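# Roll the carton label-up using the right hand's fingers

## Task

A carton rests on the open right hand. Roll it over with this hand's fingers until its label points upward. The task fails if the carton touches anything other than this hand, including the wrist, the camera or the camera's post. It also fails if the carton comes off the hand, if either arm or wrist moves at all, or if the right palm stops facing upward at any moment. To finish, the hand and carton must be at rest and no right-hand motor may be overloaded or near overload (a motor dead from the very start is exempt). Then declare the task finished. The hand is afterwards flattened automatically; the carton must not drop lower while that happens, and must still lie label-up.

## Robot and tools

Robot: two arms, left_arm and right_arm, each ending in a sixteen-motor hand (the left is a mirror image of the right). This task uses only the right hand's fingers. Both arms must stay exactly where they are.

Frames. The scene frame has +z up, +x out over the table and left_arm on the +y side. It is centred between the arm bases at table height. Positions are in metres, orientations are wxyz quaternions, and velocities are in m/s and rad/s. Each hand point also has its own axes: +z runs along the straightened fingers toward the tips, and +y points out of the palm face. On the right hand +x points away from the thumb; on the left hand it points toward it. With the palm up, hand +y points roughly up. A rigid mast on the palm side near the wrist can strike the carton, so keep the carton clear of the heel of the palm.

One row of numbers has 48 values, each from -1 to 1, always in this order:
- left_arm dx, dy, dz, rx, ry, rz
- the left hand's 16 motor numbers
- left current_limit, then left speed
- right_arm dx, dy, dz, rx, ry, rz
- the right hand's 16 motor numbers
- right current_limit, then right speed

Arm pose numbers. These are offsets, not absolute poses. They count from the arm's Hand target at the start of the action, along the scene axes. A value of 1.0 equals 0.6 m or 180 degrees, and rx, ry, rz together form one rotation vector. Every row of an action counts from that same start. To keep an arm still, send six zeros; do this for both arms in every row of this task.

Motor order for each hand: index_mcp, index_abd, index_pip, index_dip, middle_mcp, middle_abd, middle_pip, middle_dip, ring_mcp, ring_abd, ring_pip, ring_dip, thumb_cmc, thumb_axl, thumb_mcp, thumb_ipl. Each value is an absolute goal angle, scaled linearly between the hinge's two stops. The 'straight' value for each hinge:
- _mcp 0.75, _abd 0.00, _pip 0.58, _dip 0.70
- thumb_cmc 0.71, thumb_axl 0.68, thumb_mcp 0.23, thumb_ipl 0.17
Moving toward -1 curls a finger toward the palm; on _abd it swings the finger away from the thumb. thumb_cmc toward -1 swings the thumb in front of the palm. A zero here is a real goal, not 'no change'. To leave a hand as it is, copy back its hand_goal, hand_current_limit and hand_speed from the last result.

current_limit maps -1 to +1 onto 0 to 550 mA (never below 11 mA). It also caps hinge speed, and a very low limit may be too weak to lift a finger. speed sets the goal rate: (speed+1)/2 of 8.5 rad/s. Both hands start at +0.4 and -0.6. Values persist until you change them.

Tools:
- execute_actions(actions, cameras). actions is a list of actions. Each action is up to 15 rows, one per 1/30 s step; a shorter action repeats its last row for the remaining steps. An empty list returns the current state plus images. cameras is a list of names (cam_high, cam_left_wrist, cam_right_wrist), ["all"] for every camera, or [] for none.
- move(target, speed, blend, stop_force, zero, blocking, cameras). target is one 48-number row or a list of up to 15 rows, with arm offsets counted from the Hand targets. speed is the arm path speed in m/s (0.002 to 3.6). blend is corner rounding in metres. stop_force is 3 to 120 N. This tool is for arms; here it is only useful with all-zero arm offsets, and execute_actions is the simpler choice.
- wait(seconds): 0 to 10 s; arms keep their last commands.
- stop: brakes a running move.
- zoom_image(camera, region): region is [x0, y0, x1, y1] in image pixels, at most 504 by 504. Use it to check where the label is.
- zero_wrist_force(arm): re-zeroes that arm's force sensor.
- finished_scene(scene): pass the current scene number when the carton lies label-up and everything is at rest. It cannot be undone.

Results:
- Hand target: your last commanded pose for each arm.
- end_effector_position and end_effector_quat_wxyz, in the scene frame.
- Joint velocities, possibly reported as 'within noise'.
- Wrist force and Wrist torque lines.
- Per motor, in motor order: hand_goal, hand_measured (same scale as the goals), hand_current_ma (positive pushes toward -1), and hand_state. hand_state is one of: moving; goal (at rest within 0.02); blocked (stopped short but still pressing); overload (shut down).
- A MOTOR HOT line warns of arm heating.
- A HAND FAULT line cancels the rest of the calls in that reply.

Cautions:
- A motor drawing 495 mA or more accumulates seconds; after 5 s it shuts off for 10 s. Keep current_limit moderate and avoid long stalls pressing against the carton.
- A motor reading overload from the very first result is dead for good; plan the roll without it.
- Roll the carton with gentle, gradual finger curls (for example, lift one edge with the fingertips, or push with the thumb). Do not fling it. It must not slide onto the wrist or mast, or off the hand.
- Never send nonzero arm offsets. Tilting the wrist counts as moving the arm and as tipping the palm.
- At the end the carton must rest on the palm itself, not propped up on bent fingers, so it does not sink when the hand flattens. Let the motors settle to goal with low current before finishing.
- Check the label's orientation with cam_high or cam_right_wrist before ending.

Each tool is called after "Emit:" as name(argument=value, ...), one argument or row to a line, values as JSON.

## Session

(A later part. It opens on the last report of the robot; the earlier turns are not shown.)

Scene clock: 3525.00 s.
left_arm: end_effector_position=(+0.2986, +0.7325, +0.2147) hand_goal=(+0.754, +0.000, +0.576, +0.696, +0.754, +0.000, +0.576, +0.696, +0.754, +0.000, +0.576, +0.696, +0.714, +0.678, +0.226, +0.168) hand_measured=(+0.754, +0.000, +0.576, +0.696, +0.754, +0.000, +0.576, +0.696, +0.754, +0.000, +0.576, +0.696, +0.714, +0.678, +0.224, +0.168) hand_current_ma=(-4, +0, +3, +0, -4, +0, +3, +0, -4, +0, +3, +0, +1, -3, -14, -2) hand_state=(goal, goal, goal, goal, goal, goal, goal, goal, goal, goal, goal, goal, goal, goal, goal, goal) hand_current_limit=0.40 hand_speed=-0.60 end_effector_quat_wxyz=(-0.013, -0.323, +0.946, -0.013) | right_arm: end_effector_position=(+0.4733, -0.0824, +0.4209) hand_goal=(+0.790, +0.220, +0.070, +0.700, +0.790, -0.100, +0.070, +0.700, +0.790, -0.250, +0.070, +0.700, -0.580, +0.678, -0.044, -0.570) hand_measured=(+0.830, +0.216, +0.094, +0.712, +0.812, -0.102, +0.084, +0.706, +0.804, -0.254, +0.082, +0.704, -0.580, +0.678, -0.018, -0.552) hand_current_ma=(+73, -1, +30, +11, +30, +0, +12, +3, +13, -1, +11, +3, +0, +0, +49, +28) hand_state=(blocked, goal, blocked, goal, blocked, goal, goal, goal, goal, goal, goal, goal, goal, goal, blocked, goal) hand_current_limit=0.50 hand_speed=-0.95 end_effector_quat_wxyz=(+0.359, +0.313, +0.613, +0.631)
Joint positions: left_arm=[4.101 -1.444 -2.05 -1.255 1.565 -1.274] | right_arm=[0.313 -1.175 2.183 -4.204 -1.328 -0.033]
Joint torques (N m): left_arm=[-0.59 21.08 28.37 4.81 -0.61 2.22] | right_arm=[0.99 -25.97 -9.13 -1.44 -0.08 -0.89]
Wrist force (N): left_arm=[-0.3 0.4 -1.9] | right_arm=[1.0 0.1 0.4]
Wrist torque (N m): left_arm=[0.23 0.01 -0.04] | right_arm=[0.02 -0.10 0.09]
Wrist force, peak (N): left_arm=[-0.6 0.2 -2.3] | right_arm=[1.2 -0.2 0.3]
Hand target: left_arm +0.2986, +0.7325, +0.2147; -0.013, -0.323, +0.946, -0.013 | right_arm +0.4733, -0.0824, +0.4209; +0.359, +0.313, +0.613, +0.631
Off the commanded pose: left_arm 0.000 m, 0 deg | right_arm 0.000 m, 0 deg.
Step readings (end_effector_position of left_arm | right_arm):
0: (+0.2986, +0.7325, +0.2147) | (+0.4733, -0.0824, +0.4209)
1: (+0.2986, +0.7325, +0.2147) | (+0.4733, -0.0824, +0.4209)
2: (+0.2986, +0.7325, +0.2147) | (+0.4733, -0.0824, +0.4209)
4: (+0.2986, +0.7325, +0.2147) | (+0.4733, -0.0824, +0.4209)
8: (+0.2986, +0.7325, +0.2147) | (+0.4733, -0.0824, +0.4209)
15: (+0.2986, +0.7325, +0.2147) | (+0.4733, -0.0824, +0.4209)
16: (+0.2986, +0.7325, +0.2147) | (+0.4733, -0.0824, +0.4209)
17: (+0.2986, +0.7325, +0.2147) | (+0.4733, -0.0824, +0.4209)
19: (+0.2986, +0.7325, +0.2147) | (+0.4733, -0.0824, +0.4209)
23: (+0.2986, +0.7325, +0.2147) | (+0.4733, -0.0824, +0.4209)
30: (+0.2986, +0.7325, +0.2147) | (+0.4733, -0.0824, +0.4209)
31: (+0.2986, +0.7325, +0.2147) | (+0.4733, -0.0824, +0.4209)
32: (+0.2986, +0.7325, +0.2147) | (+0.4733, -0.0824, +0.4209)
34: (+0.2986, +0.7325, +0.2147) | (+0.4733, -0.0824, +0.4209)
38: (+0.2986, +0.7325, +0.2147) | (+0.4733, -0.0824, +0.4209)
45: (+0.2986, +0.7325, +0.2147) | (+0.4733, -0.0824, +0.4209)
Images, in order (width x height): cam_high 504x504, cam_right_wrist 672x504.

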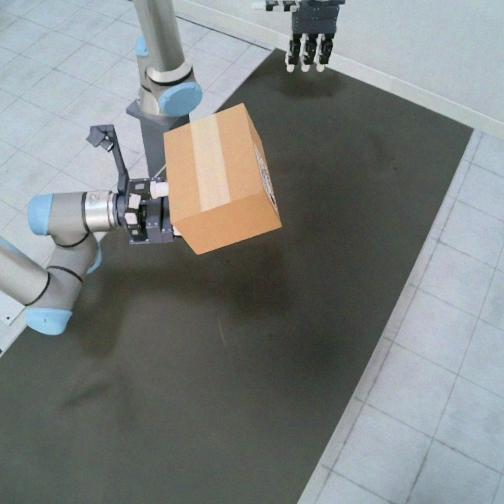

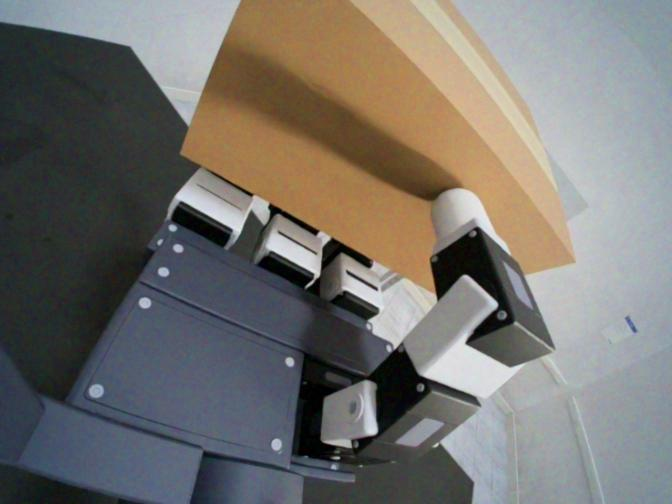

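Emit:
execute_actions(
  actions=[
    [[0,0,0,0,0,0,0.754,0,0.576,0.696,0.754,0,0.576,0.696,0.754,0,0.576,0.696,0.714,0.678,0.226,0.168,0.4,-0.6,0,0,0,0,0,0,0.78,0.20,0.04,0.70,0.79,-0.10,0.04,0.70,0.79,-0.25,0.04,0.70,-0.58,0.678,-0.03,-0.60,0.5,-0.95]],
    [[0,0,0,0,0,0,0.754,0,0.576,0.696,0.754,0,0.576,0.696,0.754,0,0.576,0.696,0.714,0.678,0.226,0.168,0.4,-0.6,0,0,0,0,0,0,0.77,0.18,0.01,0.70,0.79,-0.10,0.01,0.70,0.79,-0.25,0.01,0.70,-0.58,0.678,-0.01,-0.63,0.5,-0.95]],
    [[0,0,0,0,0,0,0.754,0,0.576,0.696,0.754,0,0.576,0.696,0.754,0,0.576,0.696,0.714,0.678,0.226,0.168,0.4,-0.6,0,0,0,0,0,0,0.77,0.16,-0.02,0.70,0.79,-0.10,-0.02,0.70,0.79,-0.25,-0.02,0.70,-0.58,0.678,0.01,-0.66,0.5,-0.95]],
  ],
  cameras=["cam_high","cam_right_wrist"],
)

Emit:
zoom_image(
  camera="cam_high",
  region=[80, 80, 310, 270],
)

Scene clock: 3559.03 s.
left_arm: end_effector_position=(+0.2986, +0.7325, +0.2147) hand_goal=(+0.754, +0.000, +0.576, +0.696, +0.754, +0.000, +0.576, +0.696, +0.754, +0.000, +0.576, +0.696, +0.714, +0.678, +0.226, +0.168) hand_measured=(+0.754, +0.000, +0.576, +0.696, +0.754, +0.000, +0.576, +0.696, +0.754, +0.000, +0.576, +0.696, +0.714, +0.678, +0.224, +0.168) hand_current_ma=(-4, +0, +3, +0, -4, +0, +3, +0, -4, +0, +3, +0, +1, -3, -14, -2) hand_state=(goal, goal, goal, goal, goal, goal, goal, goal, goal, goal, goal, goal, goal, goal, goal, goal) hand_current_limit=0.40 hand_speed=-0.60 end_effector_quat_wxyz=(-0.013, -0.323, +0.946, -0.013) | right_arm: end_effector_position=(+0.4733, -0.0824, +0.4209) hand_goal=(+0.770, +0.160, -0.020, +0.700, +0.790, -0.100, -0.020, +0.700, +0.790, -0.250, -0.020, +0.700, -0.580, +0.678, +0.010, -0.660) hand_measured=(+0.830, +0.162, +0.030, +0.712, +0.812, -0.104, +0.016, +0.706, +0.804, -0.254, +0.000, +0.704, -0.578, +0.678, +0.030, -0.652) hand_current_ma=(+134, +1, +88, +11, +30, -2, +54, +3, +15, -1, +21, +3, +0, +0, +31, +9) hand_state=(blocked, goal, blocked, goal, blocked, goal, blocked, goal, goal, goal, goal, goal, goal, goal, goal, goal) hand_current_limit=0.50 hand_speed=-0.95 end_effector_quat_wxyz=(+0.359, +0.313, +0.613, +0.631)
Joint positions: left_arm=[4.101 -1.444 -2.05 -1.255 1.565 -1.274] | right_arm=[0.313 -1.175 2.183 -4.204 -1.328 -0.033]
Joint torques (N m): left_arm=[-0.92 20.58 28.28 4.81 -0.52 2.26] | right_arm=[0.95 -26.86 -10.05 -1.31 -0.32 -1.16]
Wrist force (N): left_arm=[-0.3 0.2 -1.9] | right_arm=[0.9 0.0 0.4]
Wrist torque (N m): left_arm=[0.20 0.02 -0.04] | right_arm=[-0.01 -0.09 0.08]
Wrist force, peak (N): left_arm=[-0.6 0.3 -2.2] | right_arm=[1.2 0.2 0.3]
Hand target: left_arm +0.2986, +0.7325, +0.2147; -0.013, -0.323, +0.946, -0.013 | right_arm +0.4733, -0.0824, +0.4209; +0.359, +0.313, +0.613, +0.631
Off the commanded pose: left_arm 0.000 m, 0 deg | right_arm 0.000 m, 0 deg.
Step readings (end_effector_position of left_arm | right_arm):
0: (+0.2986, +0.7325, +0.2147) | (+0.4733, -0.0824, +0.4209)
1: (+0.2986, +0.7325, +0.2147) | (+0.4733, -0.0824, +0.4209)
2: (+0.2986, +0.7325, +0.2147) | (+0.4733, -0.0824, +0.4209)
4: (+0.2986, +0.7325, +0.2147) | (+0.4733, -0.0824, +0.4209)
8: (+0.2986, +0.7325, +0.2147) | (+0.4733, -0.0824, +0.4209)
15: (+0.2986, +0.7325, +0.2147) | (+0.4733, -0.0824, +0.4209)
16: (+0.2986, +0.7325, +0.2147) | (+0.4733, -0.0824, +0.4209)
17: (+0.2986, +0.7325, +0.2147) | (+0.4733, -0.0824, +0.4209)
19: (+0.2986, +0.7325, +0.2147) | (+0.4733, -0.0824, +0.4209)
23: (+0.2986, +0.7325, +0.2147) | (+0.4733, -0.0824, +0.4209)
30: (+0.2986, +0.7325, +0.2147) | (+0.4733, -0.0824, +0.4209)
31: (+0.2986, +0.7325, +0.2147) | (+0.4733, -0.0824, +0.4209)
32: (+0.2986, +0.7325, +0.2147) | (+0.4733, -0.0824, +0.4209)
34: (+0.2986, +0.7325, +0.2147) | (+0.4733, -0.0824, +0.4209)
38: (+0.2986, +0.7325, +0.2147) | (+0.4733, -0.0824, +0.4209)
45: (+0.2986, +0.7325, +0.2147) | (+0.4733, -0.0824, +0.4209)
Images, in order (width x height): cam_high 504x504, cam_right_wrist 672x504.

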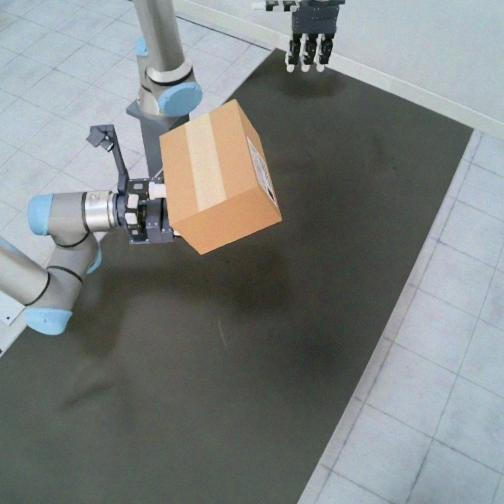

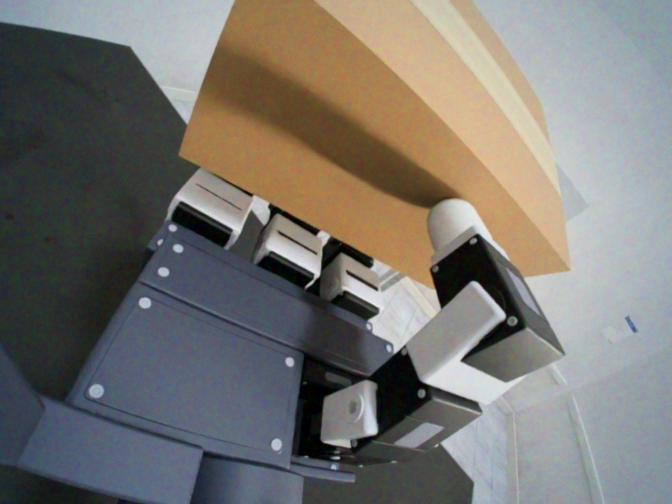

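Scaled by 2.191.

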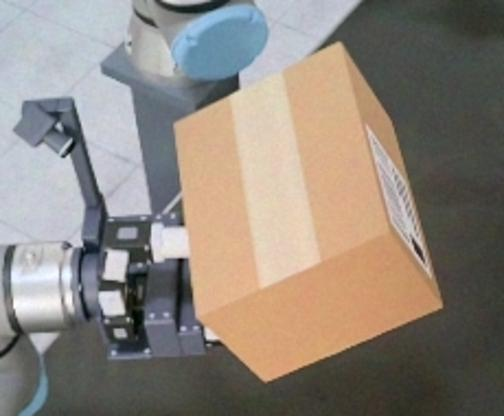

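Emit:
execute_actions(
  actions=[
    [[0,0,0,0,0,0,0.754,0,0.576,0.696,0.754,0,0.576,0.696,0.754,0,0.576,0.696,0.714,0.678,0.226,0.168,0.4,-0.6,0,0,0,0,0,0,0.76,0.16,-0.05,0.70,0.79,-0.10,-0.05,0.70,0.79,-0.25,-0.05,0.70,-0.58,0.678,0.05,-0.70,0.5,-0.95]],
    [[0,0,0,0,0,0,0.754,0,0.576,0.696,0.754,0,0.576,0.696,0.754,0,0.576,0.696,0.714,0.678,0.226,0.168,0.4,-0.6,0,0,0,0,0,0,0.75,0.16,-0.08,0.70,0.78,-0.10,-0.08,0.70,0.79,-0.25,-0.09,0.70,-0.58,0.678,0.09,-0.74,0.5,-0.95]],
    [[0,0,0,0,0,0,0.754,0,0.576,0.696,0.754,0,0.576,0.696,0.754,0,0.576,0.696,0.714,0.678,0.226,0.168,0.4,-0.6,0,0,0,0,0,0,0.75,0.16,-0.11,0.70,0.77,-0.10,-0.11,0.70,0.79,-0.25,-0.13,0.70,-0.58,0.678,0.13,-0.78,0.5,-0.95]],
  ],
  cameras=["cam_high","cam_right_wrist"],
)

Emit:
zoom_image(
  camera="cam_high",
  region=[80, 80, 310, 270],
)

Scene clock: 3585.37 s.
left_arm: end_effector_position=(+0.2986, +0.7325, +0.2147) hand_goal=(+0.754, +0.000, +0.576, +0.696, +0.754, +0.000, +0.576, +0.696, +0.754, +0.000, +0.576, +0.696, +0.714, +0.678, +0.226, +0.168) hand_measured=(+0.754, +0.000, +0.576, +0.696, +0.754, +0.000, +0.576, +0.696, +0.754, +0.000, +0.576, +0.696, +0.714, +0.678, +0.224, +0.168) hand_current_ma=(-4, +0, +3, +0, -4, +0, +3, +0, -4, +0, +3, +0, +1, -3, -14, -2) hand_state=(goal, goal, goal, goal, goal, goal, goal, goal, goal, goal, goal, goal, goal, goal, goal, goal) hand_current_limit=0.40 hand_speed=-0.60 end_effector_quat_wxyz=(-0.013, -0.323, +0.946, -0.013) | right_arm: end_effector_position=(+0.4733, -0.0824, +0.4209) hand_goal=(+0.750, +0.160, -0.110, +0.700, +0.770, -0.100, -0.110, +0.700, +0.790, -0.250, -0.130, +0.700, -0.580, +0.678, +0.130, -0.780) hand_measured=(+0.824, +0.162, -0.062, +0.712, +0.810, -0.104, -0.086, +0.706, +0.804, -0.254, -0.112, +0.704, -0.578, +0.678, +0.142, -0.778) hand_current_ma=(+176, +1, +84, +11, +68, -2, +29, +3, +15, -1, +18, +3, +0, +0, +14, +1) hand_state=(blocked, goal, blocked, goal, blocked, goal, blocked, goal, goal, goal, goal, goal, goal, goal, goal, goal) hand_current_limit=0.50 hand_speed=-0.95 end_effector_quat_wxyz=(+0.359, +0.313, +0.613, +0.631)
Joint positions: left_arm=[4.101 -1.444 -2.05 -1.255 1.565 -1.274] | right_arm=[0.313 -1.175 2.183 -4.204 -1.328 -0.033]
Joint torques (N m): left_arm=[-1.18 21.05 28.03 4.92 -0.57 2.23] | right_arm=[0.76 -25.8 -11.42 -1.12 -0.79 -0.85]
Wrist force (N): left_arm=[-0.7 0.1 -1.7] | right_arm=[0.9 0.0 0.1]
Wrist torque (N m): left_arm=[0.18 0.06 -0.07] | right_arm=[0.02 -0.10 0.07]
Wrist force, peak (N): left_arm=[-0.5 0.1 -2.3] | right_arm=[1.2 -0.1 0.4]
Hand target: left_arm +0.2986, +0.7325, +0.2147; -0.013, -0.323, +0.946, -0.013 | right_arm +0.4733, -0.0824, +0.4209; +0.359, +0.313, +0.613, +0.631
Off the commanded pose: left_arm 0.000 m, 0 deg | right_arm 0.000 m, 0 deg.
Step readings (end_effector_position of left_arm | right_arm):
0: (+0.2986, +0.7325, +0.2147) | (+0.4733, -0.0824, +0.4209)
1: (+0.2986, +0.7325, +0.2147) | (+0.4733, -0.0824, +0.4209)
2: (+0.2986, +0.7325, +0.2147) | (+0.4733, -0.0824, +0.4209)
4: (+0.2986, +0.7325, +0.2147) | (+0.4733, -0.0824, +0.4209)
8: (+0.2986, +0.7325, +0.2147) | (+0.4733, -0.0824, +0.4209)
15: (+0.2986, +0.7325, +0.2147) | (+0.4733, -0.0824, +0.4209)
16: (+0.2986, +0.7325, +0.2147) | (+0.4733, -0.0824, +0.4209)
17: (+0.2986, +0.7325, +0.2147) | (+0.4733, -0.0824, +0.4209)
19: (+0.2986, +0.7325, +0.2147) | (+0.4733, -0.0824, +0.4209)
23: (+0.2986, +0.7325, +0.2147) | (+0.4733, -0.0824, +0.4209)
30: (+0.2986, +0.7325, +0.2147) | (+0.4733, -0.0824, +0.4209)
31: (+0.2986, +0.7325, +0.2147) | (+0.4733, -0.0824, +0.4209)
32: (+0.2986, +0.7325, +0.2147) | (+0.4733, -0.0824, +0.4209)
34: (+0.2986, +0.7325, +0.2147) | (+0.4733, -0.0824, +0.4209)
38: (+0.2986, +0.7325, +0.2147) | (+0.4733, -0.0824, +0.4209)
45: (+0.2986, +0.7325, +0.2147) | (+0.4733, -0.0824, +0.4209)
Images, in order (width x height): cam_high 504x504, cam_right_wrist 672x504.

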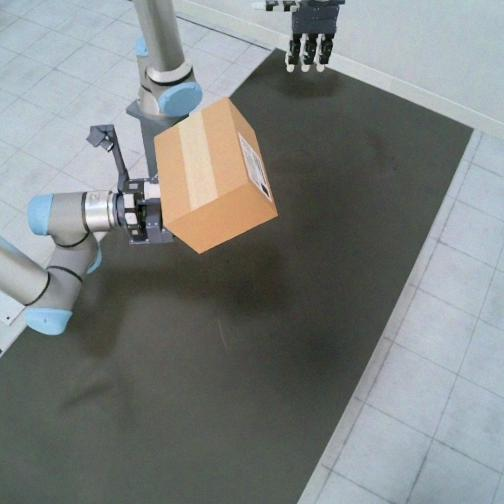

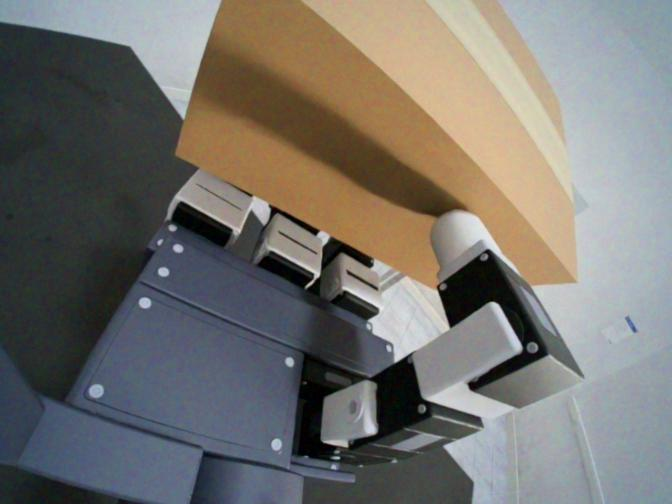

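Scaled by 2.191.

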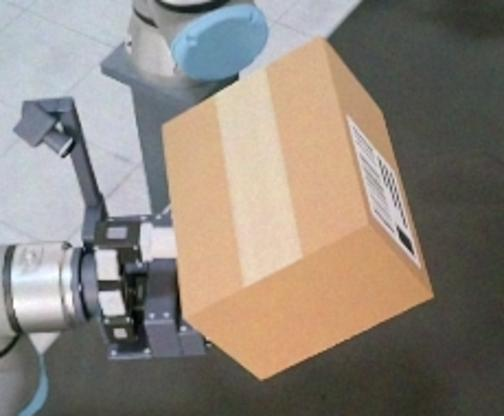

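Emit:
execute_actions(
  actions=[
    [[0,0,0,0,0,0,0.754,0,0.576,0.696,0.754,0,0.576,0.696,0.754,0,0.576,0.696,0.714,0.678,0.226,0.168,0.4,-0.6,0,0,0,0,0,0,0.75,0.16,-0.11,0.70,0.77,-0.10,-0.13,0.70,0.79,-0.25,-0.15,0.70,-0.64,0.678,0.11,-0.80,0.5,-0.95]],
    [[0,0,0,0,0,0,0.754,0,0.576,0.696,0.754,0,0.576,0.696,0.754,0,0.576,0.696,0.714,0.678,0.226,0.168,0.4,-0.6,0,0,0,0,0,0,0.75,0.16,-0.13,0.70,0.76,-0.10,-0.15,0.70,0.77,-0.25,-0.18,0.70,-0.70,0.678,0.11,-0.82,0.5,-0.95]],
    [[0,0,0,0,0,0,0.754,0,0.576,0.696,0.754,0,0.576,0.696,0.754,0,0.576,0.696,0.714,0.678,0.226,0.168,0.4,-0.6,0,0,0,0,0,0,0.75,0.16,-0.15,0.70,0.75,-0.10,-0.17,0.70,0.75,-0.25,-0.20,0.70,-0.74,0.678,0.13,-0.84,0.5,-0.95]],
  ],
  cameras=["cam_high","cam_right_wrist"],
)

Emit:
zoom_image(
  camera="cam_high",
  region=[80, 80, 310, 270],
)

Scene clock: 3612.53 s.
left_arm: end_effector_position=(+0.2986, +0.7325, +0.2147) hand_goal=(+0.754, +0.000, +0.576, +0.696, +0.754, +0.000, +0.576, +0.696, +0.754, +0.000, +0.576, +0.696, +0.714, +0.678, +0.226, +0.168) hand_measured=(+0.754, +0.000, +0.576, +0.696, +0.754, +0.000, +0.576, +0.696, +0.754, +0.000, +0.576, +0.696, +0.714, +0.678, +0.224, +0.168) hand_current_ma=(-4, +0, +3, +0, -4, +0, +3, +0, -4, +0, +3, +0, +1, -3, -14, -2) hand_state=(goal, goal, goal, goal, goal, goal, goal, goal, goal, goal, goal, goal, goal, goal, goal, goal) hand_current_limit=0.40 hand_speed=-0.60 end_effector_quat_wxyz=(-0.013, -0.323, +0.946, -0.013) | right_arm: end_effector_position=(+0.4733, -0.0824, +0.4209) hand_goal=(+0.750, +0.160, -0.150, +0.700, +0.750, -0.100, -0.170, +0.700, +0.750, -0.250, -0.200, +0.700, -0.740, +0.678, +0.130, -0.840) hand_measured=(+0.812, +0.152, -0.114, +0.712, +0.800, -0.106, -0.132, +0.710, +0.802, -0.252, -0.160, +0.710, -0.720, +0.688, +0.154, -0.842) hand_current_ma=(+140, -4, +55, +11, +98, -3, +58, +7, +103, +0, +65, +7, +24, +11, +42, +0) hand_state=(blocked, goal, blocked, goal, blocked, goal, blocked, goal, blocked, goal, blocked, goal, blocked, goal, blocked, goal) hand_current_limit=0.50 hand_speed=-0.95 end_effector_quat_wxyz=(+0.359, +0.313, +0.613, +0.631)
Joint positions: left_arm=[4.101 -1.444 -2.05 -1.255 1.565 -1.274] | right_arm=[0.313 -1.175 2.183 -4.204 -1.328 -0.033]
Joint torques (N m): left_arm=[-1.29 20.46 28.56 4.82 -0.66 2.16] | right_arm=[0.91 -26.64 -13.11 -0.8 -0.97 -0.56]
Wrist force (N): left_arm=[-0.6 0.2 -1.9] | right_arm=[0.7 -0.2 0.4]
Wrist torque (N m): left_arm=[0.19 0.05 -0.06] | right_arm=[-0.06 -0.07 0.04]
Wrist force, peak (N): left_arm=[-0.4 0.3 -2.3] | right_arm=[1.2 -0.1 0.3]
Hand target: left_arm +0.2986, +0.7325, +0.2147; -0.013, -0.323, +0.946, -0.013 | right_arm +0.4733, -0.0824, +0.4209; +0.359, +0.313, +0.613, +0.631
Off the commanded pose: left_arm 0.000 m, 0 deg | right_arm 0.000 m, 0 deg.
Step readings (end_effector_position of left_arm | right_arm):
0: (+0.2986, +0.7325, +0.2147) | (+0.4733, -0.0824, +0.4209)
1: (+0.2986, +0.7325, +0.2147) | (+0.4733, -0.0824, +0.4209)
2: (+0.2986, +0.7325, +0.2147) | (+0.4733, -0.0824, +0.4209)
4: (+0.2986, +0.7325, +0.2147) | (+0.4733, -0.0824, +0.4209)
8: (+0.2986, +0.7325, +0.2147) | (+0.4733, -0.0824, +0.4209)
15: (+0.2986, +0.7325, +0.2147) | (+0.4733, -0.0824, +0.4209)
16: (+0.2986, +0.7325, +0.2147) | (+0.4733, -0.0824, +0.4209)
17: (+0.2986, +0.7325, +0.2147) | (+0.4733, -0.0824, +0.4209)
19: (+0.2986, +0.7325, +0.2147) | (+0.4733, -0.0824, +0.4209)
23: (+0.2986, +0.7325, +0.2147) | (+0.4733, -0.0824, +0.4209)
30: (+0.2986, +0.7325, +0.2147) | (+0.4733, -0.0824, +0.4209)
31: (+0.2986, +0.7325, +0.2147) | (+0.4733, -0.0824, +0.4209)
32: (+0.2986, +0.7325, +0.2147) | (+0.4733, -0.0824, +0.4209)
34: (+0.2986, +0.7325, +0.2147) | (+0.4733, -0.0824, +0.4209)
38: (+0.2986, +0.7325, +0.2147) | (+0.4733, -0.0824, +0.4209)
45: (+0.2986, +0.7325, +0.2147) | (+0.4733, -0.0824, +0.4209)
Images, in order (width x height): cam_high 504x504, cam_right_wrist 672x504.

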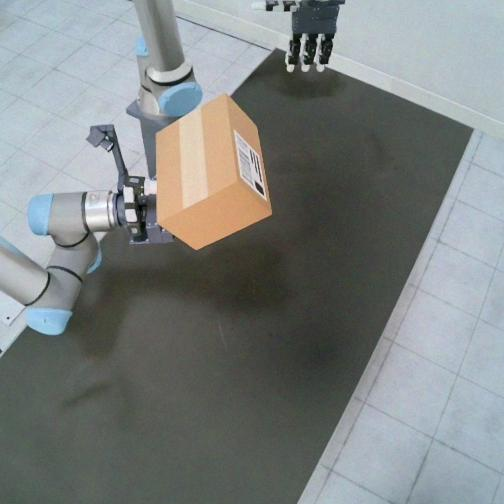

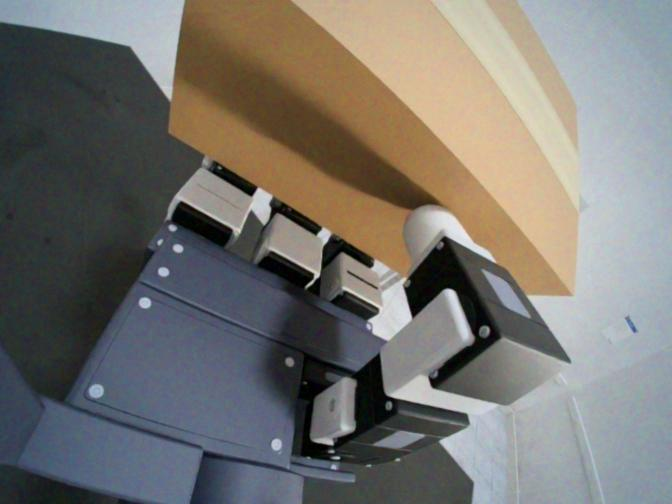

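Scaled by 2.191.

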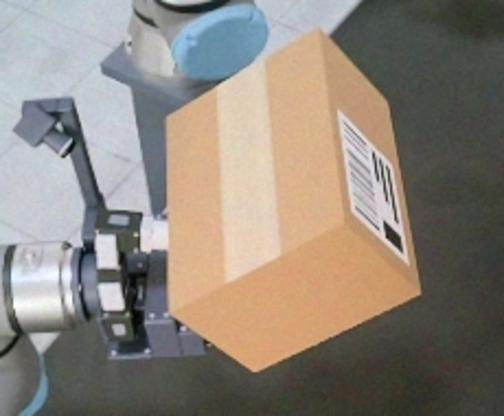

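Emit:
execute_actions(
  actions=[
    [[0,0,0,0,0,0,0.754,0,0.576,0.696,0.754,0,0.576,0.696,0.754,0,0.576,0.696,0.714,0.678,0.226,0.168,0.4,-0.6,0,0,0,0,0,0,0.75,0.16,-0.17,0.70,0.75,-0.10,-0.20,0.70,0.75,-0.25,-0.22,0.70,-0.78,0.678,0.14,-0.87,0.5,-0.95]],
    [[0,0,0,0,0,0,0.754,0,0.576,0.696,0.754,0,0.576,0.696,0.754,0,0.576,0.696,0.714,0.678,0.226,0.168,0.4,-0.6,0,0,0,0,0,0,0.75,0.16,-0.20,0.70,0.75,-0.10,-0.23,0.70,0.75,-0.25,-0.25,0.70,-0.82,0.678,0.16,-0.90,0.5,-0.95]],
    [[0,0,0,0,0,0,0.754,0,0.576,0.696,0.754,0,0.576,0.696,0.754,0,0.576,0.696,0.714,0.678,0.226,0.168,0.4,-0.6,0,0,0,0,0,0,0.75,0.16,-0.23,0.70,0.75,-0.10,-0.26,0.70,0.75,-0.25,-0.28,0.70,-0.86,0.678,0.18,-0.92,0.5,-0.95]],
  ],
  cameras=["cam_high","cam_right_wrist"],
)

Emit:
zoom_image(
  camera="cam_high",
  region=[80, 80, 310, 270],
)

Scene clock: 3625.97 s.
left_arm: end_effector_position=(+0.2986, +0.7325, +0.2147) hand_goal=(+0.754, +0.000, +0.576, +0.696, +0.754, +0.000, +0.576, +0.696, +0.754, +0.000, +0.576, +0.696, +0.714, +0.678, +0.226, +0.168) hand_measured=(+0.754, +0.000, +0.576, +0.696, +0.754, +0.000, +0.576, +0.696, +0.754, +0.000, +0.576, +0.696, +0.714, +0.678, +0.224, +0.168) hand_current_ma=(-4, +0, +3, +0, -4, +0, +3, +0, -4, +0, +3, +0, +1, -3, -14, -2) hand_state=(goal, goal, goal, goal, goal, goal, goal, goal, goal, goal, goal, goal, goal, goal, goal, goal) hand_current_limit=0.40 hand_speed=-0.60 end_effector_quat_wxyz=(-0.013, -0.323, +0.946, -0.013) | right_arm: end_effector_position=(+0.4733, -0.0824, +0.4209) hand_goal=(+0.750, +0.160, -0.230, +0.700, +0.750, -0.100, -0.260, +0.700, +0.750, -0.250, -0.280, +0.700, -0.860, +0.678, +0.180, -0.920) hand_measured=(+0.808, +0.154, -0.196, +0.712, +0.798, -0.106, -0.220, +0.710, +0.796, -0.252, -0.240, +0.710, -0.846, +0.688, +0.194, -0.926) hand_current_ma=(+123, -3, +50, +11, +92, -2, +64, +7, +88, +0, +64, +7, +12, +11, +18, -6) hand_state=(blocked, goal, blocked, goal, blocked, goal, blocked, goal, blocked, goal, blocked, goal, goal, goal, goal, goal) hand_current_limit=0.50 hand_speed=-0.95 end_effector_quat_wxyz=(+0.359, +0.313, +0.613, +0.631)
Joint positions: left_arm=[4.101 -1.444 -2.05 -1.255 1.565 -1.274] | right_arm=[0.313 -1.175 2.183 -4.204 -1.328 -0.033]
Joint torques (N m): left_arm=[-1.15 20.95 27.32 5 -0.51 2.31] | right_arm=[-0.43 -26.58 -13.67 -0.8 -1.07 -0.42]
Wrist force (N): left_arm=[-0.7 0.1 -2.0] | right_arm=[1.1 -0.1 0.4]
Wrist torque (N m): left_arm=[0.20 0.06 -0.07] | right_arm=[-0.06 -0.12 0.07]
Wrist force, peak (N): left_arm=[-0.6 0.0 -2.3] | right_arm=[1.1 -0.1 0.4]
Hand target: left_arm +0.2986, +0.7325, +0.2147; -0.013, -0.323, +0.946, -0.013 | right_arm +0.4733, -0.0824, +0.4209; +0.359, +0.313, +0.613, +0.631
Off the commanded pose: left_arm 0.000 m, 0 deg | right_arm 0.000 m, 0 deg.
Step readings (end_effector_position of left_arm | right_arm):
0: (+0.2986, +0.7325, +0.2147) | (+0.4733, -0.0824, +0.4209)
1: (+0.2986, +0.7325, +0.2147) | (+0.4733, -0.0824, +0.4209)
2: (+0.2986, +0.7325, +0.2147) | (+0.4733, -0.0824, +0.4209)
4: (+0.2986, +0.7325, +0.2147) | (+0.4733, -0.0824, +0.4209)
8: (+0.2986, +0.7325, +0.2147) | (+0.4733, -0.0824, +0.4209)
15: (+0.2986, +0.7325, +0.2147) | (+0.4733, -0.0824, +0.4209)
16: (+0.2986, +0.7325, +0.2147) | (+0.4733, -0.0824, +0.4209)
17: (+0.2986, +0.7325, +0.2147) | (+0.4733, -0.0824, +0.4209)
19: (+0.2986, +0.7325, +0.2147) | (+0.4733, -0.0824, +0.4209)
23: (+0.2986, +0.7325, +0.2147) | (+0.4733, -0.0824, +0.4209)
30: (+0.2986, +0.7325, +0.2147) | (+0.4733, -0.0824, +0.4209)
31: (+0.2986, +0.7325, +0.2147) | (+0.4733, -0.0824, +0.4209)
32: (+0.2986, +0.7325, +0.2147) | (+0.4733, -0.0824, +0.4209)
34: (+0.2986, +0.7325, +0.2147) | (+0.4733, -0.0824, +0.4209)
38: (+0.2986, +0.7325, +0.2147) | (+0.4733, -0.0824, +0.4209)
45: (+0.2986, +0.7325, +0.2147) | (+0.4733, -0.0824, +0.4209)
Images, in order (width x height): cam_high 504x504, cam_right_wrist 672x504.

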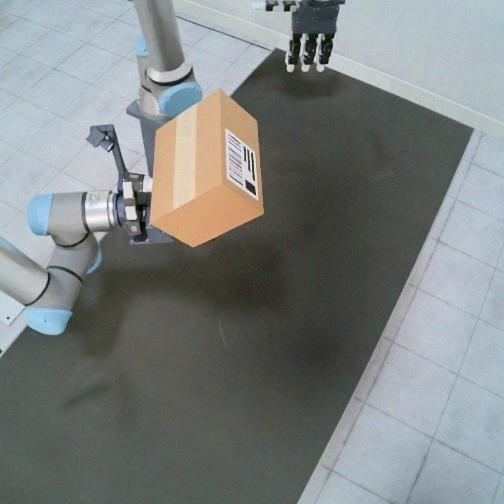

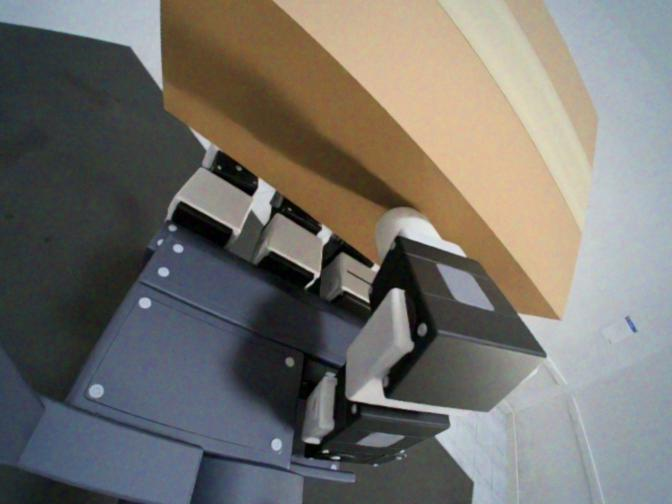

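Scaled by 2.191.

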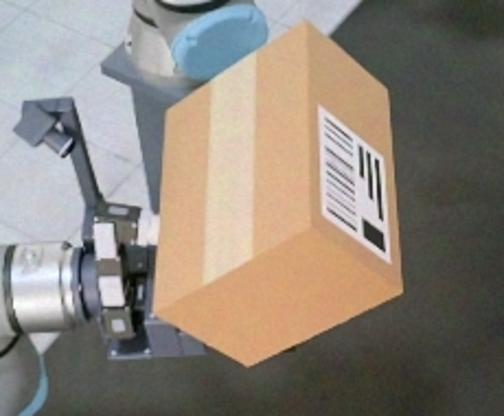

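Emit:
execute_actions(
  actions=[
    [[0,0,0,0,0,0,0.754,0,0.576,0.696,0.754,0,0.576,0.696,0.754,0,0.576,0.696,0.714,0.678,0.226,0.168,0.4,-0.6,0,0,0,0,0,0,0.75,0.15,-0.26,0.70,0.75,-0.10,-0.29,0.70,0.75,-0.25,-0.31,0.70,-0.86,0.678,0.22,-0.94,0.5,-0.95]],
    [[0,0,0,0,0,0,0.754,0,0.576,0.696,0.754,0,0.576,0.696,0.754,0,0.576,0.696,0.714,0.678,0.226,0.168,0.4,-0.6,0,0,0,0,0,0,0.75,0.14,-0.29,0.70,0.75,-0.10,-0.32,0.70,0.75,-0.25,-0.34,0.70,-0.86,0.678,0.26,-0.95,0.5,-0.95]],
    [[0,0,0,0,0,0,0.754,0,0.576,0.696,0.754,0,0.576,0.696,0.754,0,0.576,0.696,0.714,0.678,0.226,0.168,0.4,-0.6,0,0,0,0,0,0,0.75,0.13,-0.32,0.70,0.75,-0.10,-0.35,0.70,0.75,-0.25,-0.37,0.70,-0.86,0.678,0.30,-0.95,0.5,-0.95]],
  ],
  cameras=["cam_high","cam_right_wrist"],
)

Emit:
zoom_image(
  camera="cam_high",
  region=[80, 80, 310, 270],
)

Scene clock: 3645.53 s.
left_arm: end_effector_position=(+0.2986, +0.7325, +0.2147) hand_goal=(+0.754, +0.000, +0.576, +0.696, +0.754, +0.000, +0.576, +0.696, +0.754, +0.000, +0.576, +0.696, +0.714, +0.678, +0.226, +0.168) hand_measured=(+0.754, +0.000, +0.576, +0.696, +0.754, +0.000, +0.576, +0.696, +0.754, +0.000, +0.576, +0.696, +0.714, +0.678, +0.224, +0.168) hand_current_ma=(-4, +0, +3, +0, -4, +0, +3, +0, -4, +0, +3, +0, +1, -3, -14, -2) hand_state=(goal, goal, goal, goal, goal, goal, goal, goal, goal, goal, goal, goal, goal, goal, goal, goal) hand_current_limit=0.40 hand_speed=-0.60 end_effector_quat_wxyz=(-0.013, -0.323, +0.946, -0.013) | right_arm: end_effector_position=(+0.4733, -0.0824, +0.4209) hand_goal=(+0.750, +0.130, -0.320, +0.700, +0.750, -0.100, -0.350, +0.700, +0.750, -0.250, -0.370, +0.700, -0.860, +0.678, +0.300, -0.950) hand_measured=(+0.798, +0.138, -0.294, +0.712, +0.788, -0.106, -0.324, +0.710, +0.784, -0.252, -0.346, +0.710, -0.858, +0.684, +0.306, -0.954) hand_current_ma=(+93, +5, +34, +11, +66, -2, +34, +7, +55, +0, +28, +7, +0, +4, +5, -3) hand_state=(blocked, goal, blocked, goal, blocked, goal, blocked, goal, blocked, goal, blocked, goal, goal, goal, goal, goal) hand_current_limit=0.50 hand_speed=-0.95 end_effector_quat_wxyz=(+0.359, +0.313, +0.613, +0.631)
Joint positions: left_arm=[4.101 -1.444 -2.05 -1.255 1.565 -1.274] | right_arm=[0.313 -1.175 2.183 -4.204 -1.328 -0.033]
Joint torques (N m): left_arm=[-0.52 21.09 27.96 5.02 -0.55 2.14] | right_arm=[-2.41 -27.59 -14.35 -0.67 -1.13 -0.41]
Wrist force (N): left_arm=[-0.6 0.1 -2.0] | right_arm=[0.9 -0.1 0.3]
Wrist torque (N m): left_arm=[0.20 0.05 -0.05] | right_arm=[-0.04 -0.09 0.05]
Wrist force, peak (N): left_arm=[-0.5 0.1 -2.3] | right_arm=[1.1 -0.1 0.3]
Hand target: left_arm +0.2986, +0.7325, +0.2147; -0.013, -0.323, +0.946, -0.013 | right_arm +0.4733, -0.0824, +0.4209; +0.359, +0.313, +0.613, +0.631
Off the commanded pose: left_arm 0.000 m, 0 deg | right_arm 0.000 m, 0 deg.
Step readings (end_effector_position of left_arm | right_arm):
0: (+0.2986, +0.7325, +0.2147) | (+0.4733, -0.0824, +0.4209)
1: (+0.2986, +0.7325, +0.2147) | (+0.4733, -0.0824, +0.4209)
2: (+0.2986, +0.7325, +0.2147) | (+0.4733, -0.0824, +0.4209)
4: (+0.2986, +0.7325, +0.2147) | (+0.4733, -0.0824, +0.4209)
8: (+0.2986, +0.7325, +0.2147) | (+0.4733, -0.0824, +0.4209)
15: (+0.2986, +0.7325, +0.2147) | (+0.4733, -0.0824, +0.4209)
16: (+0.2986, +0.7325, +0.2147) | (+0.4733, -0.0824, +0.4209)
17: (+0.2986, +0.7325, +0.2147) | (+0.4733, -0.0824, +0.4209)
19: (+0.2986, +0.7325, +0.2147) | (+0.4733, -0.0824, +0.4209)
23: (+0.2986, +0.7325, +0.2147) | (+0.4733, -0.0824, +0.4209)
30: (+0.2986, +0.7325, +0.2147) | (+0.4733, -0.0824, +0.4209)
31: (+0.2986, +0.7325, +0.2147) | (+0.4733, -0.0824, +0.4209)
32: (+0.2986, +0.7325, +0.2147) | (+0.4733, -0.0824, +0.4209)
34: (+0.2986, +0.7325, +0.2147) | (+0.4733, -0.0824, +0.4209)
38: (+0.2986, +0.7325, +0.2147) | (+0.4733, -0.0824, +0.4209)
45: (+0.2986, +0.7325, +0.2147) | (+0.4733, -0.0824, +0.4209)
Images, in order (width x height): cam_high 504x504, cam_right_wrist 672x504.

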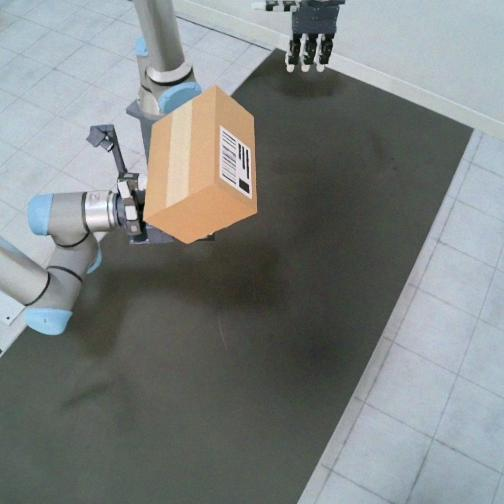

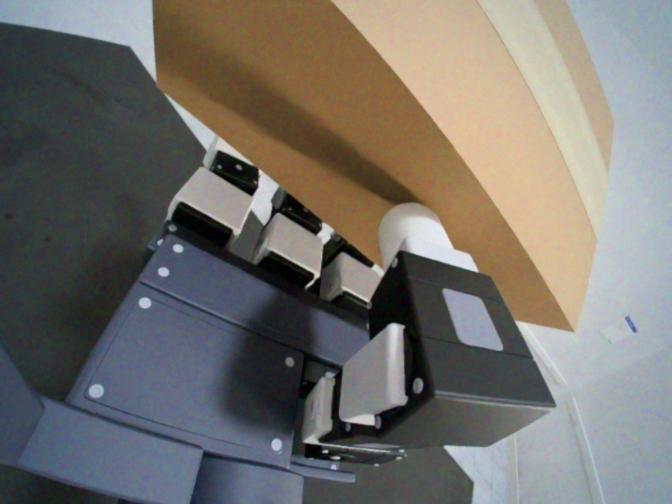

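Scaled by 2.191.

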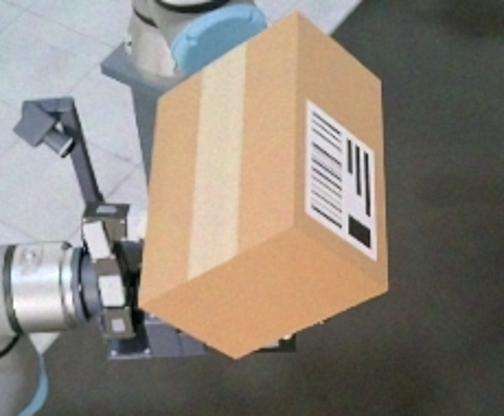

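Emit:
execute_actions(
  actions=[
    [[0,0,0,0,0,0,0.754,0,0.576,0.696,0.754,0,0.576,0.696,0.754,0,0.576,0.696,0.714,0.678,0.226,0.168,0.4,-0.6,0,0,0,0,0,0,0.75,0.13,-0.32,0.70,0.75,-0.10,-0.35,0.70,0.75,-0.25,-0.37,0.70,-0.86,0.678,0.45,-0.95,0.5,-0.92]],
    [[0,0,0,0,0,0,0.754,0,0.576,0.696,0.754,0,0.576,0.696,0.754,0,0.576,0.696,0.714,0.678,0.226,0.168,0.4,-0.6,0,0,0,0,0,0,0.75,0.13,-0.32,0.70,0.75,-0.10,-0.35,0.70,0.75,-0.25,-0.37,0.70,-0.86,0.678,0.60,-0.95,0.5,-0.90]],
  ],
  cameras=["cam_high","cam_right_wrist"],
)

Emit:
zoom_image(
  camera="cam_high",
  region=[80, 80, 310, 270],
)

Scene clock: 3682.57 s.
left_arm: end_effector_position=(+0.2986, +0.7325, +0.2147) hand_goal=(+0.754, +0.000, +0.576, +0.696, +0.754, +0.000, +0.576, +0.696, +0.754, +0.000, +0.576, +0.696, +0.714, +0.678, +0.226, +0.168) hand_measured=(+0.754, +0.000, +0.576, +0.696, +0.754, +0.000, +0.576, +0.696, +0.754, +0.000, +0.576, +0.696, +0.714, +0.678, +0.224, +0.168) hand_current_ma=(-4, +0, +3, +0, -4, +0, +3, +0, -4, +0, +3, +0, +1, -3, -14, -2) hand_state=(goal, goal, goal, goal, goal, goal, goal, goal, goal, goal, goal, goal, goal, goal, goal, goal) hand_current_limit=0.40 hand_speed=-0.60 end_effector_quat_wxyz=(-0.013, -0.323, +0.946, -0.013) | right_arm: end_effector_position=(+0.4733, -0.0824, +0.4209) hand_goal=(+0.750, +0.130, -0.320, +0.700, +0.750, -0.100, -0.350, +0.700, +0.750, -0.250, -0.370, +0.700, -0.860, +0.678, +0.600, -0.950) hand_measured=(+0.780, +0.134, -0.312, +0.704, +0.776, -0.104, -0.342, +0.704, +0.772, -0.252, -0.362, +0.704, -0.862, +0.680, +0.598, -0.954) hand_current_ma=(+44, +2, +6, +2, +35, -2, +5, +2, +29, +0, +6, +2, -1, +1, -1, -3) hand_state=(blocked, goal, goal, goal, blocked, goal, goal, goal, blocked, goal, goal, goal, goal, goal, goal, goal) hand_current_limit=0.50 hand_speed=-0.90 end_effector_quat_wxyz=(+0.359, +0.313, +0.613, +0.631)
Joint positions: left_arm=[4.101 -1.444 -2.05 -1.255 1.565 -1.274] | right_arm=[0.313 -1.175 2.183 -4.204 -1.328 -0.033]
Joint torques (N m): left_arm=[-2.12 21.08 27.45 4.95 -0.41 2.09] | right_arm=[-5.14 -27.84 -17.59 -1.1 -1.31 -0.07]
Wrist force (N): left_arm=[-0.6 0.2 -1.9] | right_arm=[0.8 -0.1 0.2]
Wrist torque (N m): left_arm=[0.19 0.05 -0.06] | right_arm=[-0.07 -0.08 0.04]
Wrist force, peak (N): left_arm=[-0.6 0.3 -2.2] | right_arm=[1.3 -0.1 0.2]
Hand target: left_arm +0.2986, +0.7325, +0.2147; -0.013, -0.323, +0.946, -0.013 | right_arm +0.4733, -0.0824, +0.4209; +0.359, +0.313, +0.613, +0.631
Off the commanded pose: left_arm 0.000 m, 0 deg | right_arm 0.000 m, 0 deg.
Step readings (end_effector_position of left_arm | right_arm):
0: (+0.2986, +0.7325, +0.2147) | (+0.4733, -0.0824, +0.4209)
1: (+0.2986, +0.7325, +0.2147) | (+0.4733, -0.0824, +0.4209)
2: (+0.2986, +0.7325, +0.2147) | (+0.4733, -0.0824, +0.4209)
4: (+0.2986, +0.7325, +0.2147) | (+0.4733, -0.0824, +0.4209)
8: (+0.2986, +0.7325, +0.2147) | (+0.4733, -0.0824, +0.4209)
15: (+0.2986, +0.7325, +0.2147) | (+0.4733, -0.0824, +0.4209)
16: (+0.2986, +0.7325, +0.2147) | (+0.4733, -0.0824, +0.4209)
17: (+0.2986, +0.7325, +0.2147) | (+0.4733, -0.0824, +0.4209)
19: (+0.2986, +0.7325, +0.2147) | (+0.4733, -0.0824, +0.4209)
23: (+0.2986, +0.7325, +0.2147) | (+0.4733, -0.0824, +0.4209)
30: (+0.2986, +0.7325, +0.2147) | (+0.4733, -0.0824, +0.4209)
Images, in order (width x height): cam_high 504x504, cam_right_wrist 672x504.

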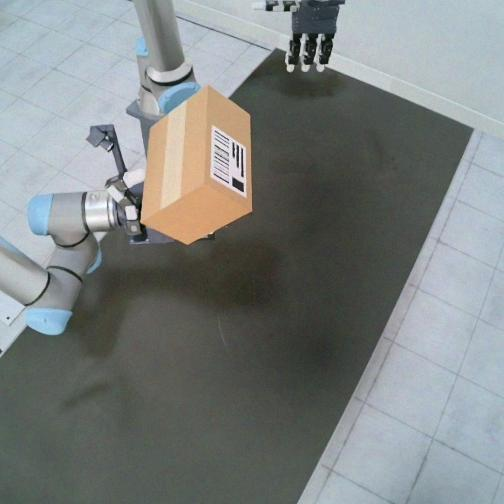

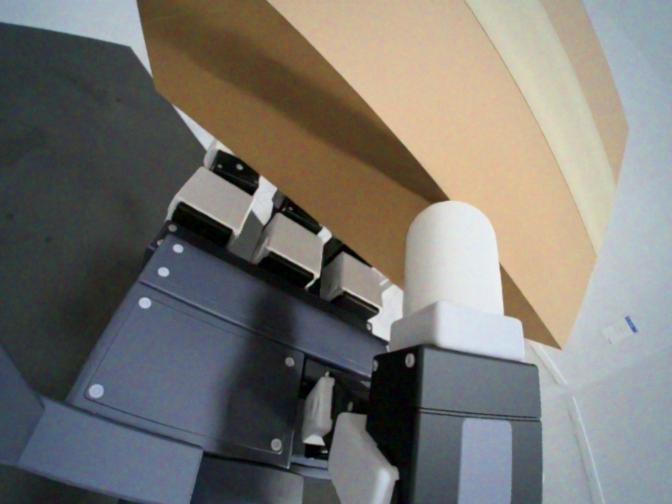

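Scaled by 2.191.

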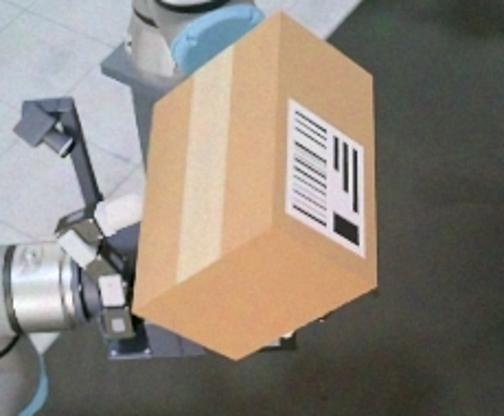

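Emit:
execute_actions(
  actions=[
    [[0,0,0,0,0,0,0.754,0,0.576,0.696,0.754,0,0.576,0.696,0.754,0,0.576,0.696,0.714,0.678,0.226,0.168,0.4,-0.6,0,0,0,0,0,0,0.75,0.13,-0.32,0.70,0.75,-0.10,-0.35,0.70,0.75,-0.25,-0.37,0.70,-0.86,0.678,0.55,-0.75,0.5,-0.90]],
    [[0,0,0,0,0,0,0.754,0,0.576,0.696,0.754,0,0.576,0.696,0.754,0,0.576,0.696,0.714,0.678,0.226,0.168,0.4,-0.6,0,0,0,0,0,0,0.75,0.13,-0.32,0.70,0.75,-0.10,-0.35,0.70,0.75,-0.25,-0.37,0.70,-0.82,0.678,0.48,-0.55,0.5,-0.90]],
    [[0,0,0,0,0,0,0.754,0,0.576,0.696,0.754,0,0.576,0.696,0.754,0,0.576,0.696,0.714,0.678,0.226,0.168,0.4,-0.6,0,0,0,0,0,0,0.75,0.13,-0.32,0.70,0.75,-0.10,-0.35,0.70,0.75,-0.25,-0.37,0.70,-0.78,0.678,0.40,-0.35,0.5,-0.90]],
    [[0,0,0,0,0,0,0.754,0,0.576,0.696,0.754,0,0.576,0.696,0.754,0,0.576,0.696,0.714,0.678,0.226,0.168,0.4,-0.6,0,0,0,0,0,0,0.75,0.13,-0.32,0.70,0.75,-0.10,-0.35,0.70,0.75,-0.25,-0.37,0.70,-0.74,0.678,0.30,-0.15,0.5,-0.90]],
  ],
  cameras=["cam_high","cam_right_wrist"],
)

Emit:
zoom_image(
  camera="cam_high",
  region=[80, 80, 310, 270],
)

Scene clock: 3725.97 s.
left_arm: end_effector_position=(+0.2986, +0.7325, +0.2147) hand_goal=(+0.754, +0.000, +0.576, +0.696, +0.754, +0.000, +0.576, +0.696, +0.754, +0.000, +0.576, +0.696, +0.714, +0.678, +0.226, +0.168) hand_measured=(+0.754, +0.000, +0.576, +0.696, +0.754, +0.000, +0.576, +0.696, +0.754, +0.000, +0.576, +0.696, +0.714, +0.678, +0.224, +0.168) hand_current_ma=(-4, +0, +3, +0, -4, +0, +3, +0, -4, +0, +3, +0, +1, -3, -14, -2) hand_state=(goal, goal, goal, goal, goal, goal, goal, goal, goal, goal, goal, goal, goal, goal, goal, goal) hand_current_limit=0.40 hand_speed=-0.60 end_effector_quat_wxyz=(-0.013, -0.323, +0.946, -0.013) | right_arm: end_effector_position=(+0.4733, -0.0824, +0.4209) hand_goal=(+0.750, +0.130, -0.320, +0.700, +0.750, -0.100, -0.350, +0.700, +0.750, -0.250, -0.370, +0.700, -0.740, +0.678, +0.300, -0.150) hand_measured=(+0.772, +0.132, -0.314, +0.702, +0.768, -0.104, -0.344, +0.702, +0.768, -0.252, -0.364, +0.704, -0.744, +0.678, +0.302, -0.152) hand_current_ma=(+27, +1, +3, +1, +22, -1, +3, +1, +21, +0, +3, +1, -2, +0, +1, -2) hand_state=(blocked, goal, goal, goal, goal, goal, goal, goal, goal, goal, goal, goal, goal, goal, goal, goal) hand_current_limit=0.50 hand_speed=-0.90 end_effector_quat_wxyz=(+0.359, +0.313, +0.613, +0.631)
Joint positions: left_arm=[4.101 -1.444 -2.05 -1.255 1.565 -1.274] | right_arm=[0.313 -1.175 2.183 -4.204 -1.328 -0.033]
Joint torques (N m): left_arm=[-1.15 21.27 27.72 5.05 -0.42 1.9] | right_arm=[-8.57 -27.58 -21.23 -2.51 -1.08 0.32]
Wrist force (N): left_arm=[-0.4 0.2 -2.0] | right_arm=[0.7 0.0 -0.1]
Wrist torque (N m): left_arm=[0.19 0.02 -0.04] | right_arm=[-0.08 -0.07 0.04]
Wrist force, peak (N): left_arm=[-0.5 0.1 -2.4] | right_arm=[0.6 -1.2 0.5]
Hand target: left_arm +0.2986, +0.7325, +0.2147; -0.013, -0.323, +0.946, -0.013 | right_arm +0.4733, -0.0824, +0.4209; +0.359, +0.313, +0.613, +0.631
Off the commanded pose: left_arm 0.000 m, 0 deg | right_arm 0.000 m, 0 deg.
Step readings (end_effector_position of left_arm | right_arm):
0: (+0.2986, +0.7325, +0.2147) | (+0.4733, -0.0824, +0.4209)
1: (+0.2986, +0.7325, +0.2147) | (+0.4733, -0.0824, +0.4209)
2: (+0.2986, +0.7325, +0.2147) | (+0.4733, -0.0824, +0.4209)
4: (+0.2986, +0.7325, +0.2147) | (+0.4733, -0.0824, +0.4209)
8: (+0.2986, +0.7325, +0.2147) | (+0.4733, -0.0824, +0.4209)
15: (+0.2986, +0.7325, +0.2147) | (+0.4733, -0.0824, +0.4209)
16: (+0.2986, +0.7325, +0.2147) | (+0.4733, -0.0824, +0.4209)
17: (+0.2986, +0.7325, +0.2147) | (+0.4733, -0.0824, +0.4209)
19: (+0.2986, +0.7325, +0.2147) | (+0.4733, -0.0824, +0.4209)
23: (+0.2986, +0.7325, +0.2147) | (+0.4733, -0.0824, +0.4209)
30: (+0.2986, +0.7325, +0.2147) | (+0.4733, -0.0824, +0.4209)
31: (+0.2986, +0.7325, +0.2147) | (+0.4733, -0.0824, +0.4209)
32: (+0.2986, +0.7325, +0.2147) | (+0.4733, -0.0824, +0.4209)
34: (+0.2986, +0.7325, +0.2147) | (+0.4733, -0.0824, +0.4209)
38: (+0.2986, +0.7325, +0.2147) | (+0.4733, -0.0824, +0.4209)
45: (+0.2986, +0.7325, +0.2147) | (+0.4733, -0.0824, +0.4209)
46: (+0.2986, +0.7325, +0.2147) | (+0.4733, -0.0824, +0.4209)
47: (+0.2986, +0.7325, +0.2147) | (+0.4733, -0.0824, +0.4209)
49: (+0.2986, +0.7325, +0.2147) | (+0.4733, -0.0824, +0.4209)
53: (+0.2986, +0.7325, +0.2147) | (+0.4733, -0.0824, +0.4209)
60: (+0.2986, +0.7325, +0.2147) | (+0.4733, -0.0824, +0.4209)
Images, in order (width x height): cam_high 504x504, cam_right_wrist 672x504.

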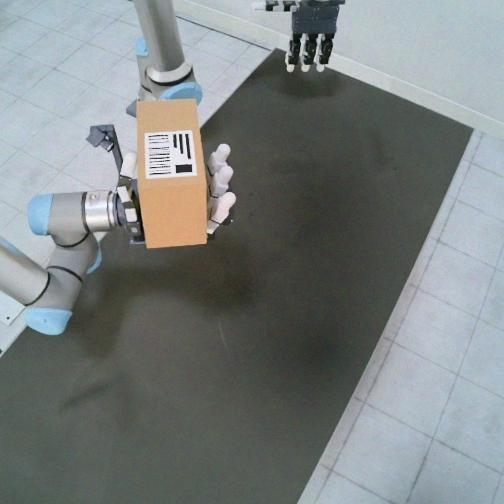

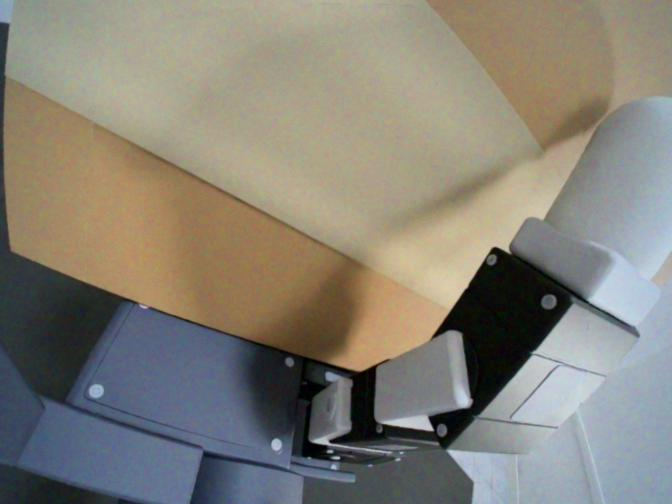

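Scaled by 2.191.

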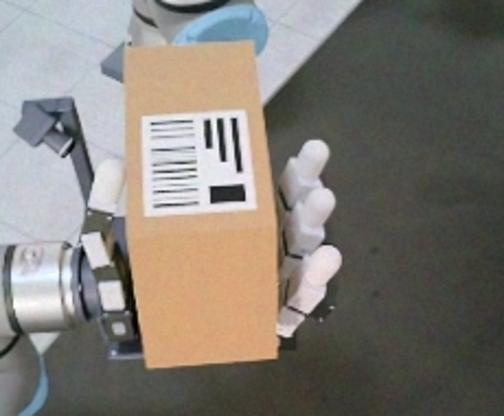

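Emit:
zoom_image(
  camera="cam_high",
  region=[80, 90, 250, 260],
)

Emit:
zoom_image(
  camera="cam_right_wrist",
  region=[0, 200, 504, 504],
)

Scaled by 2.965.

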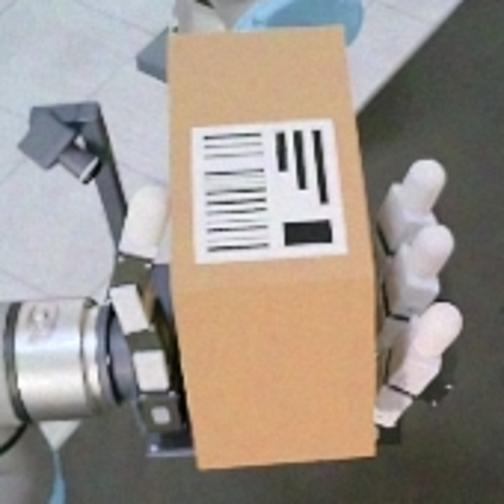

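Scaled by 1.000.

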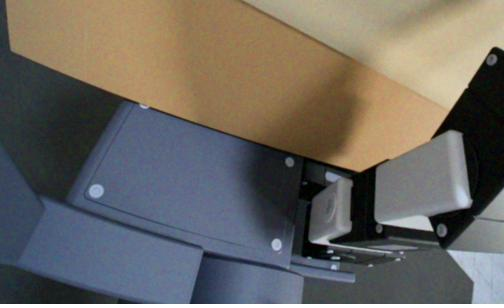

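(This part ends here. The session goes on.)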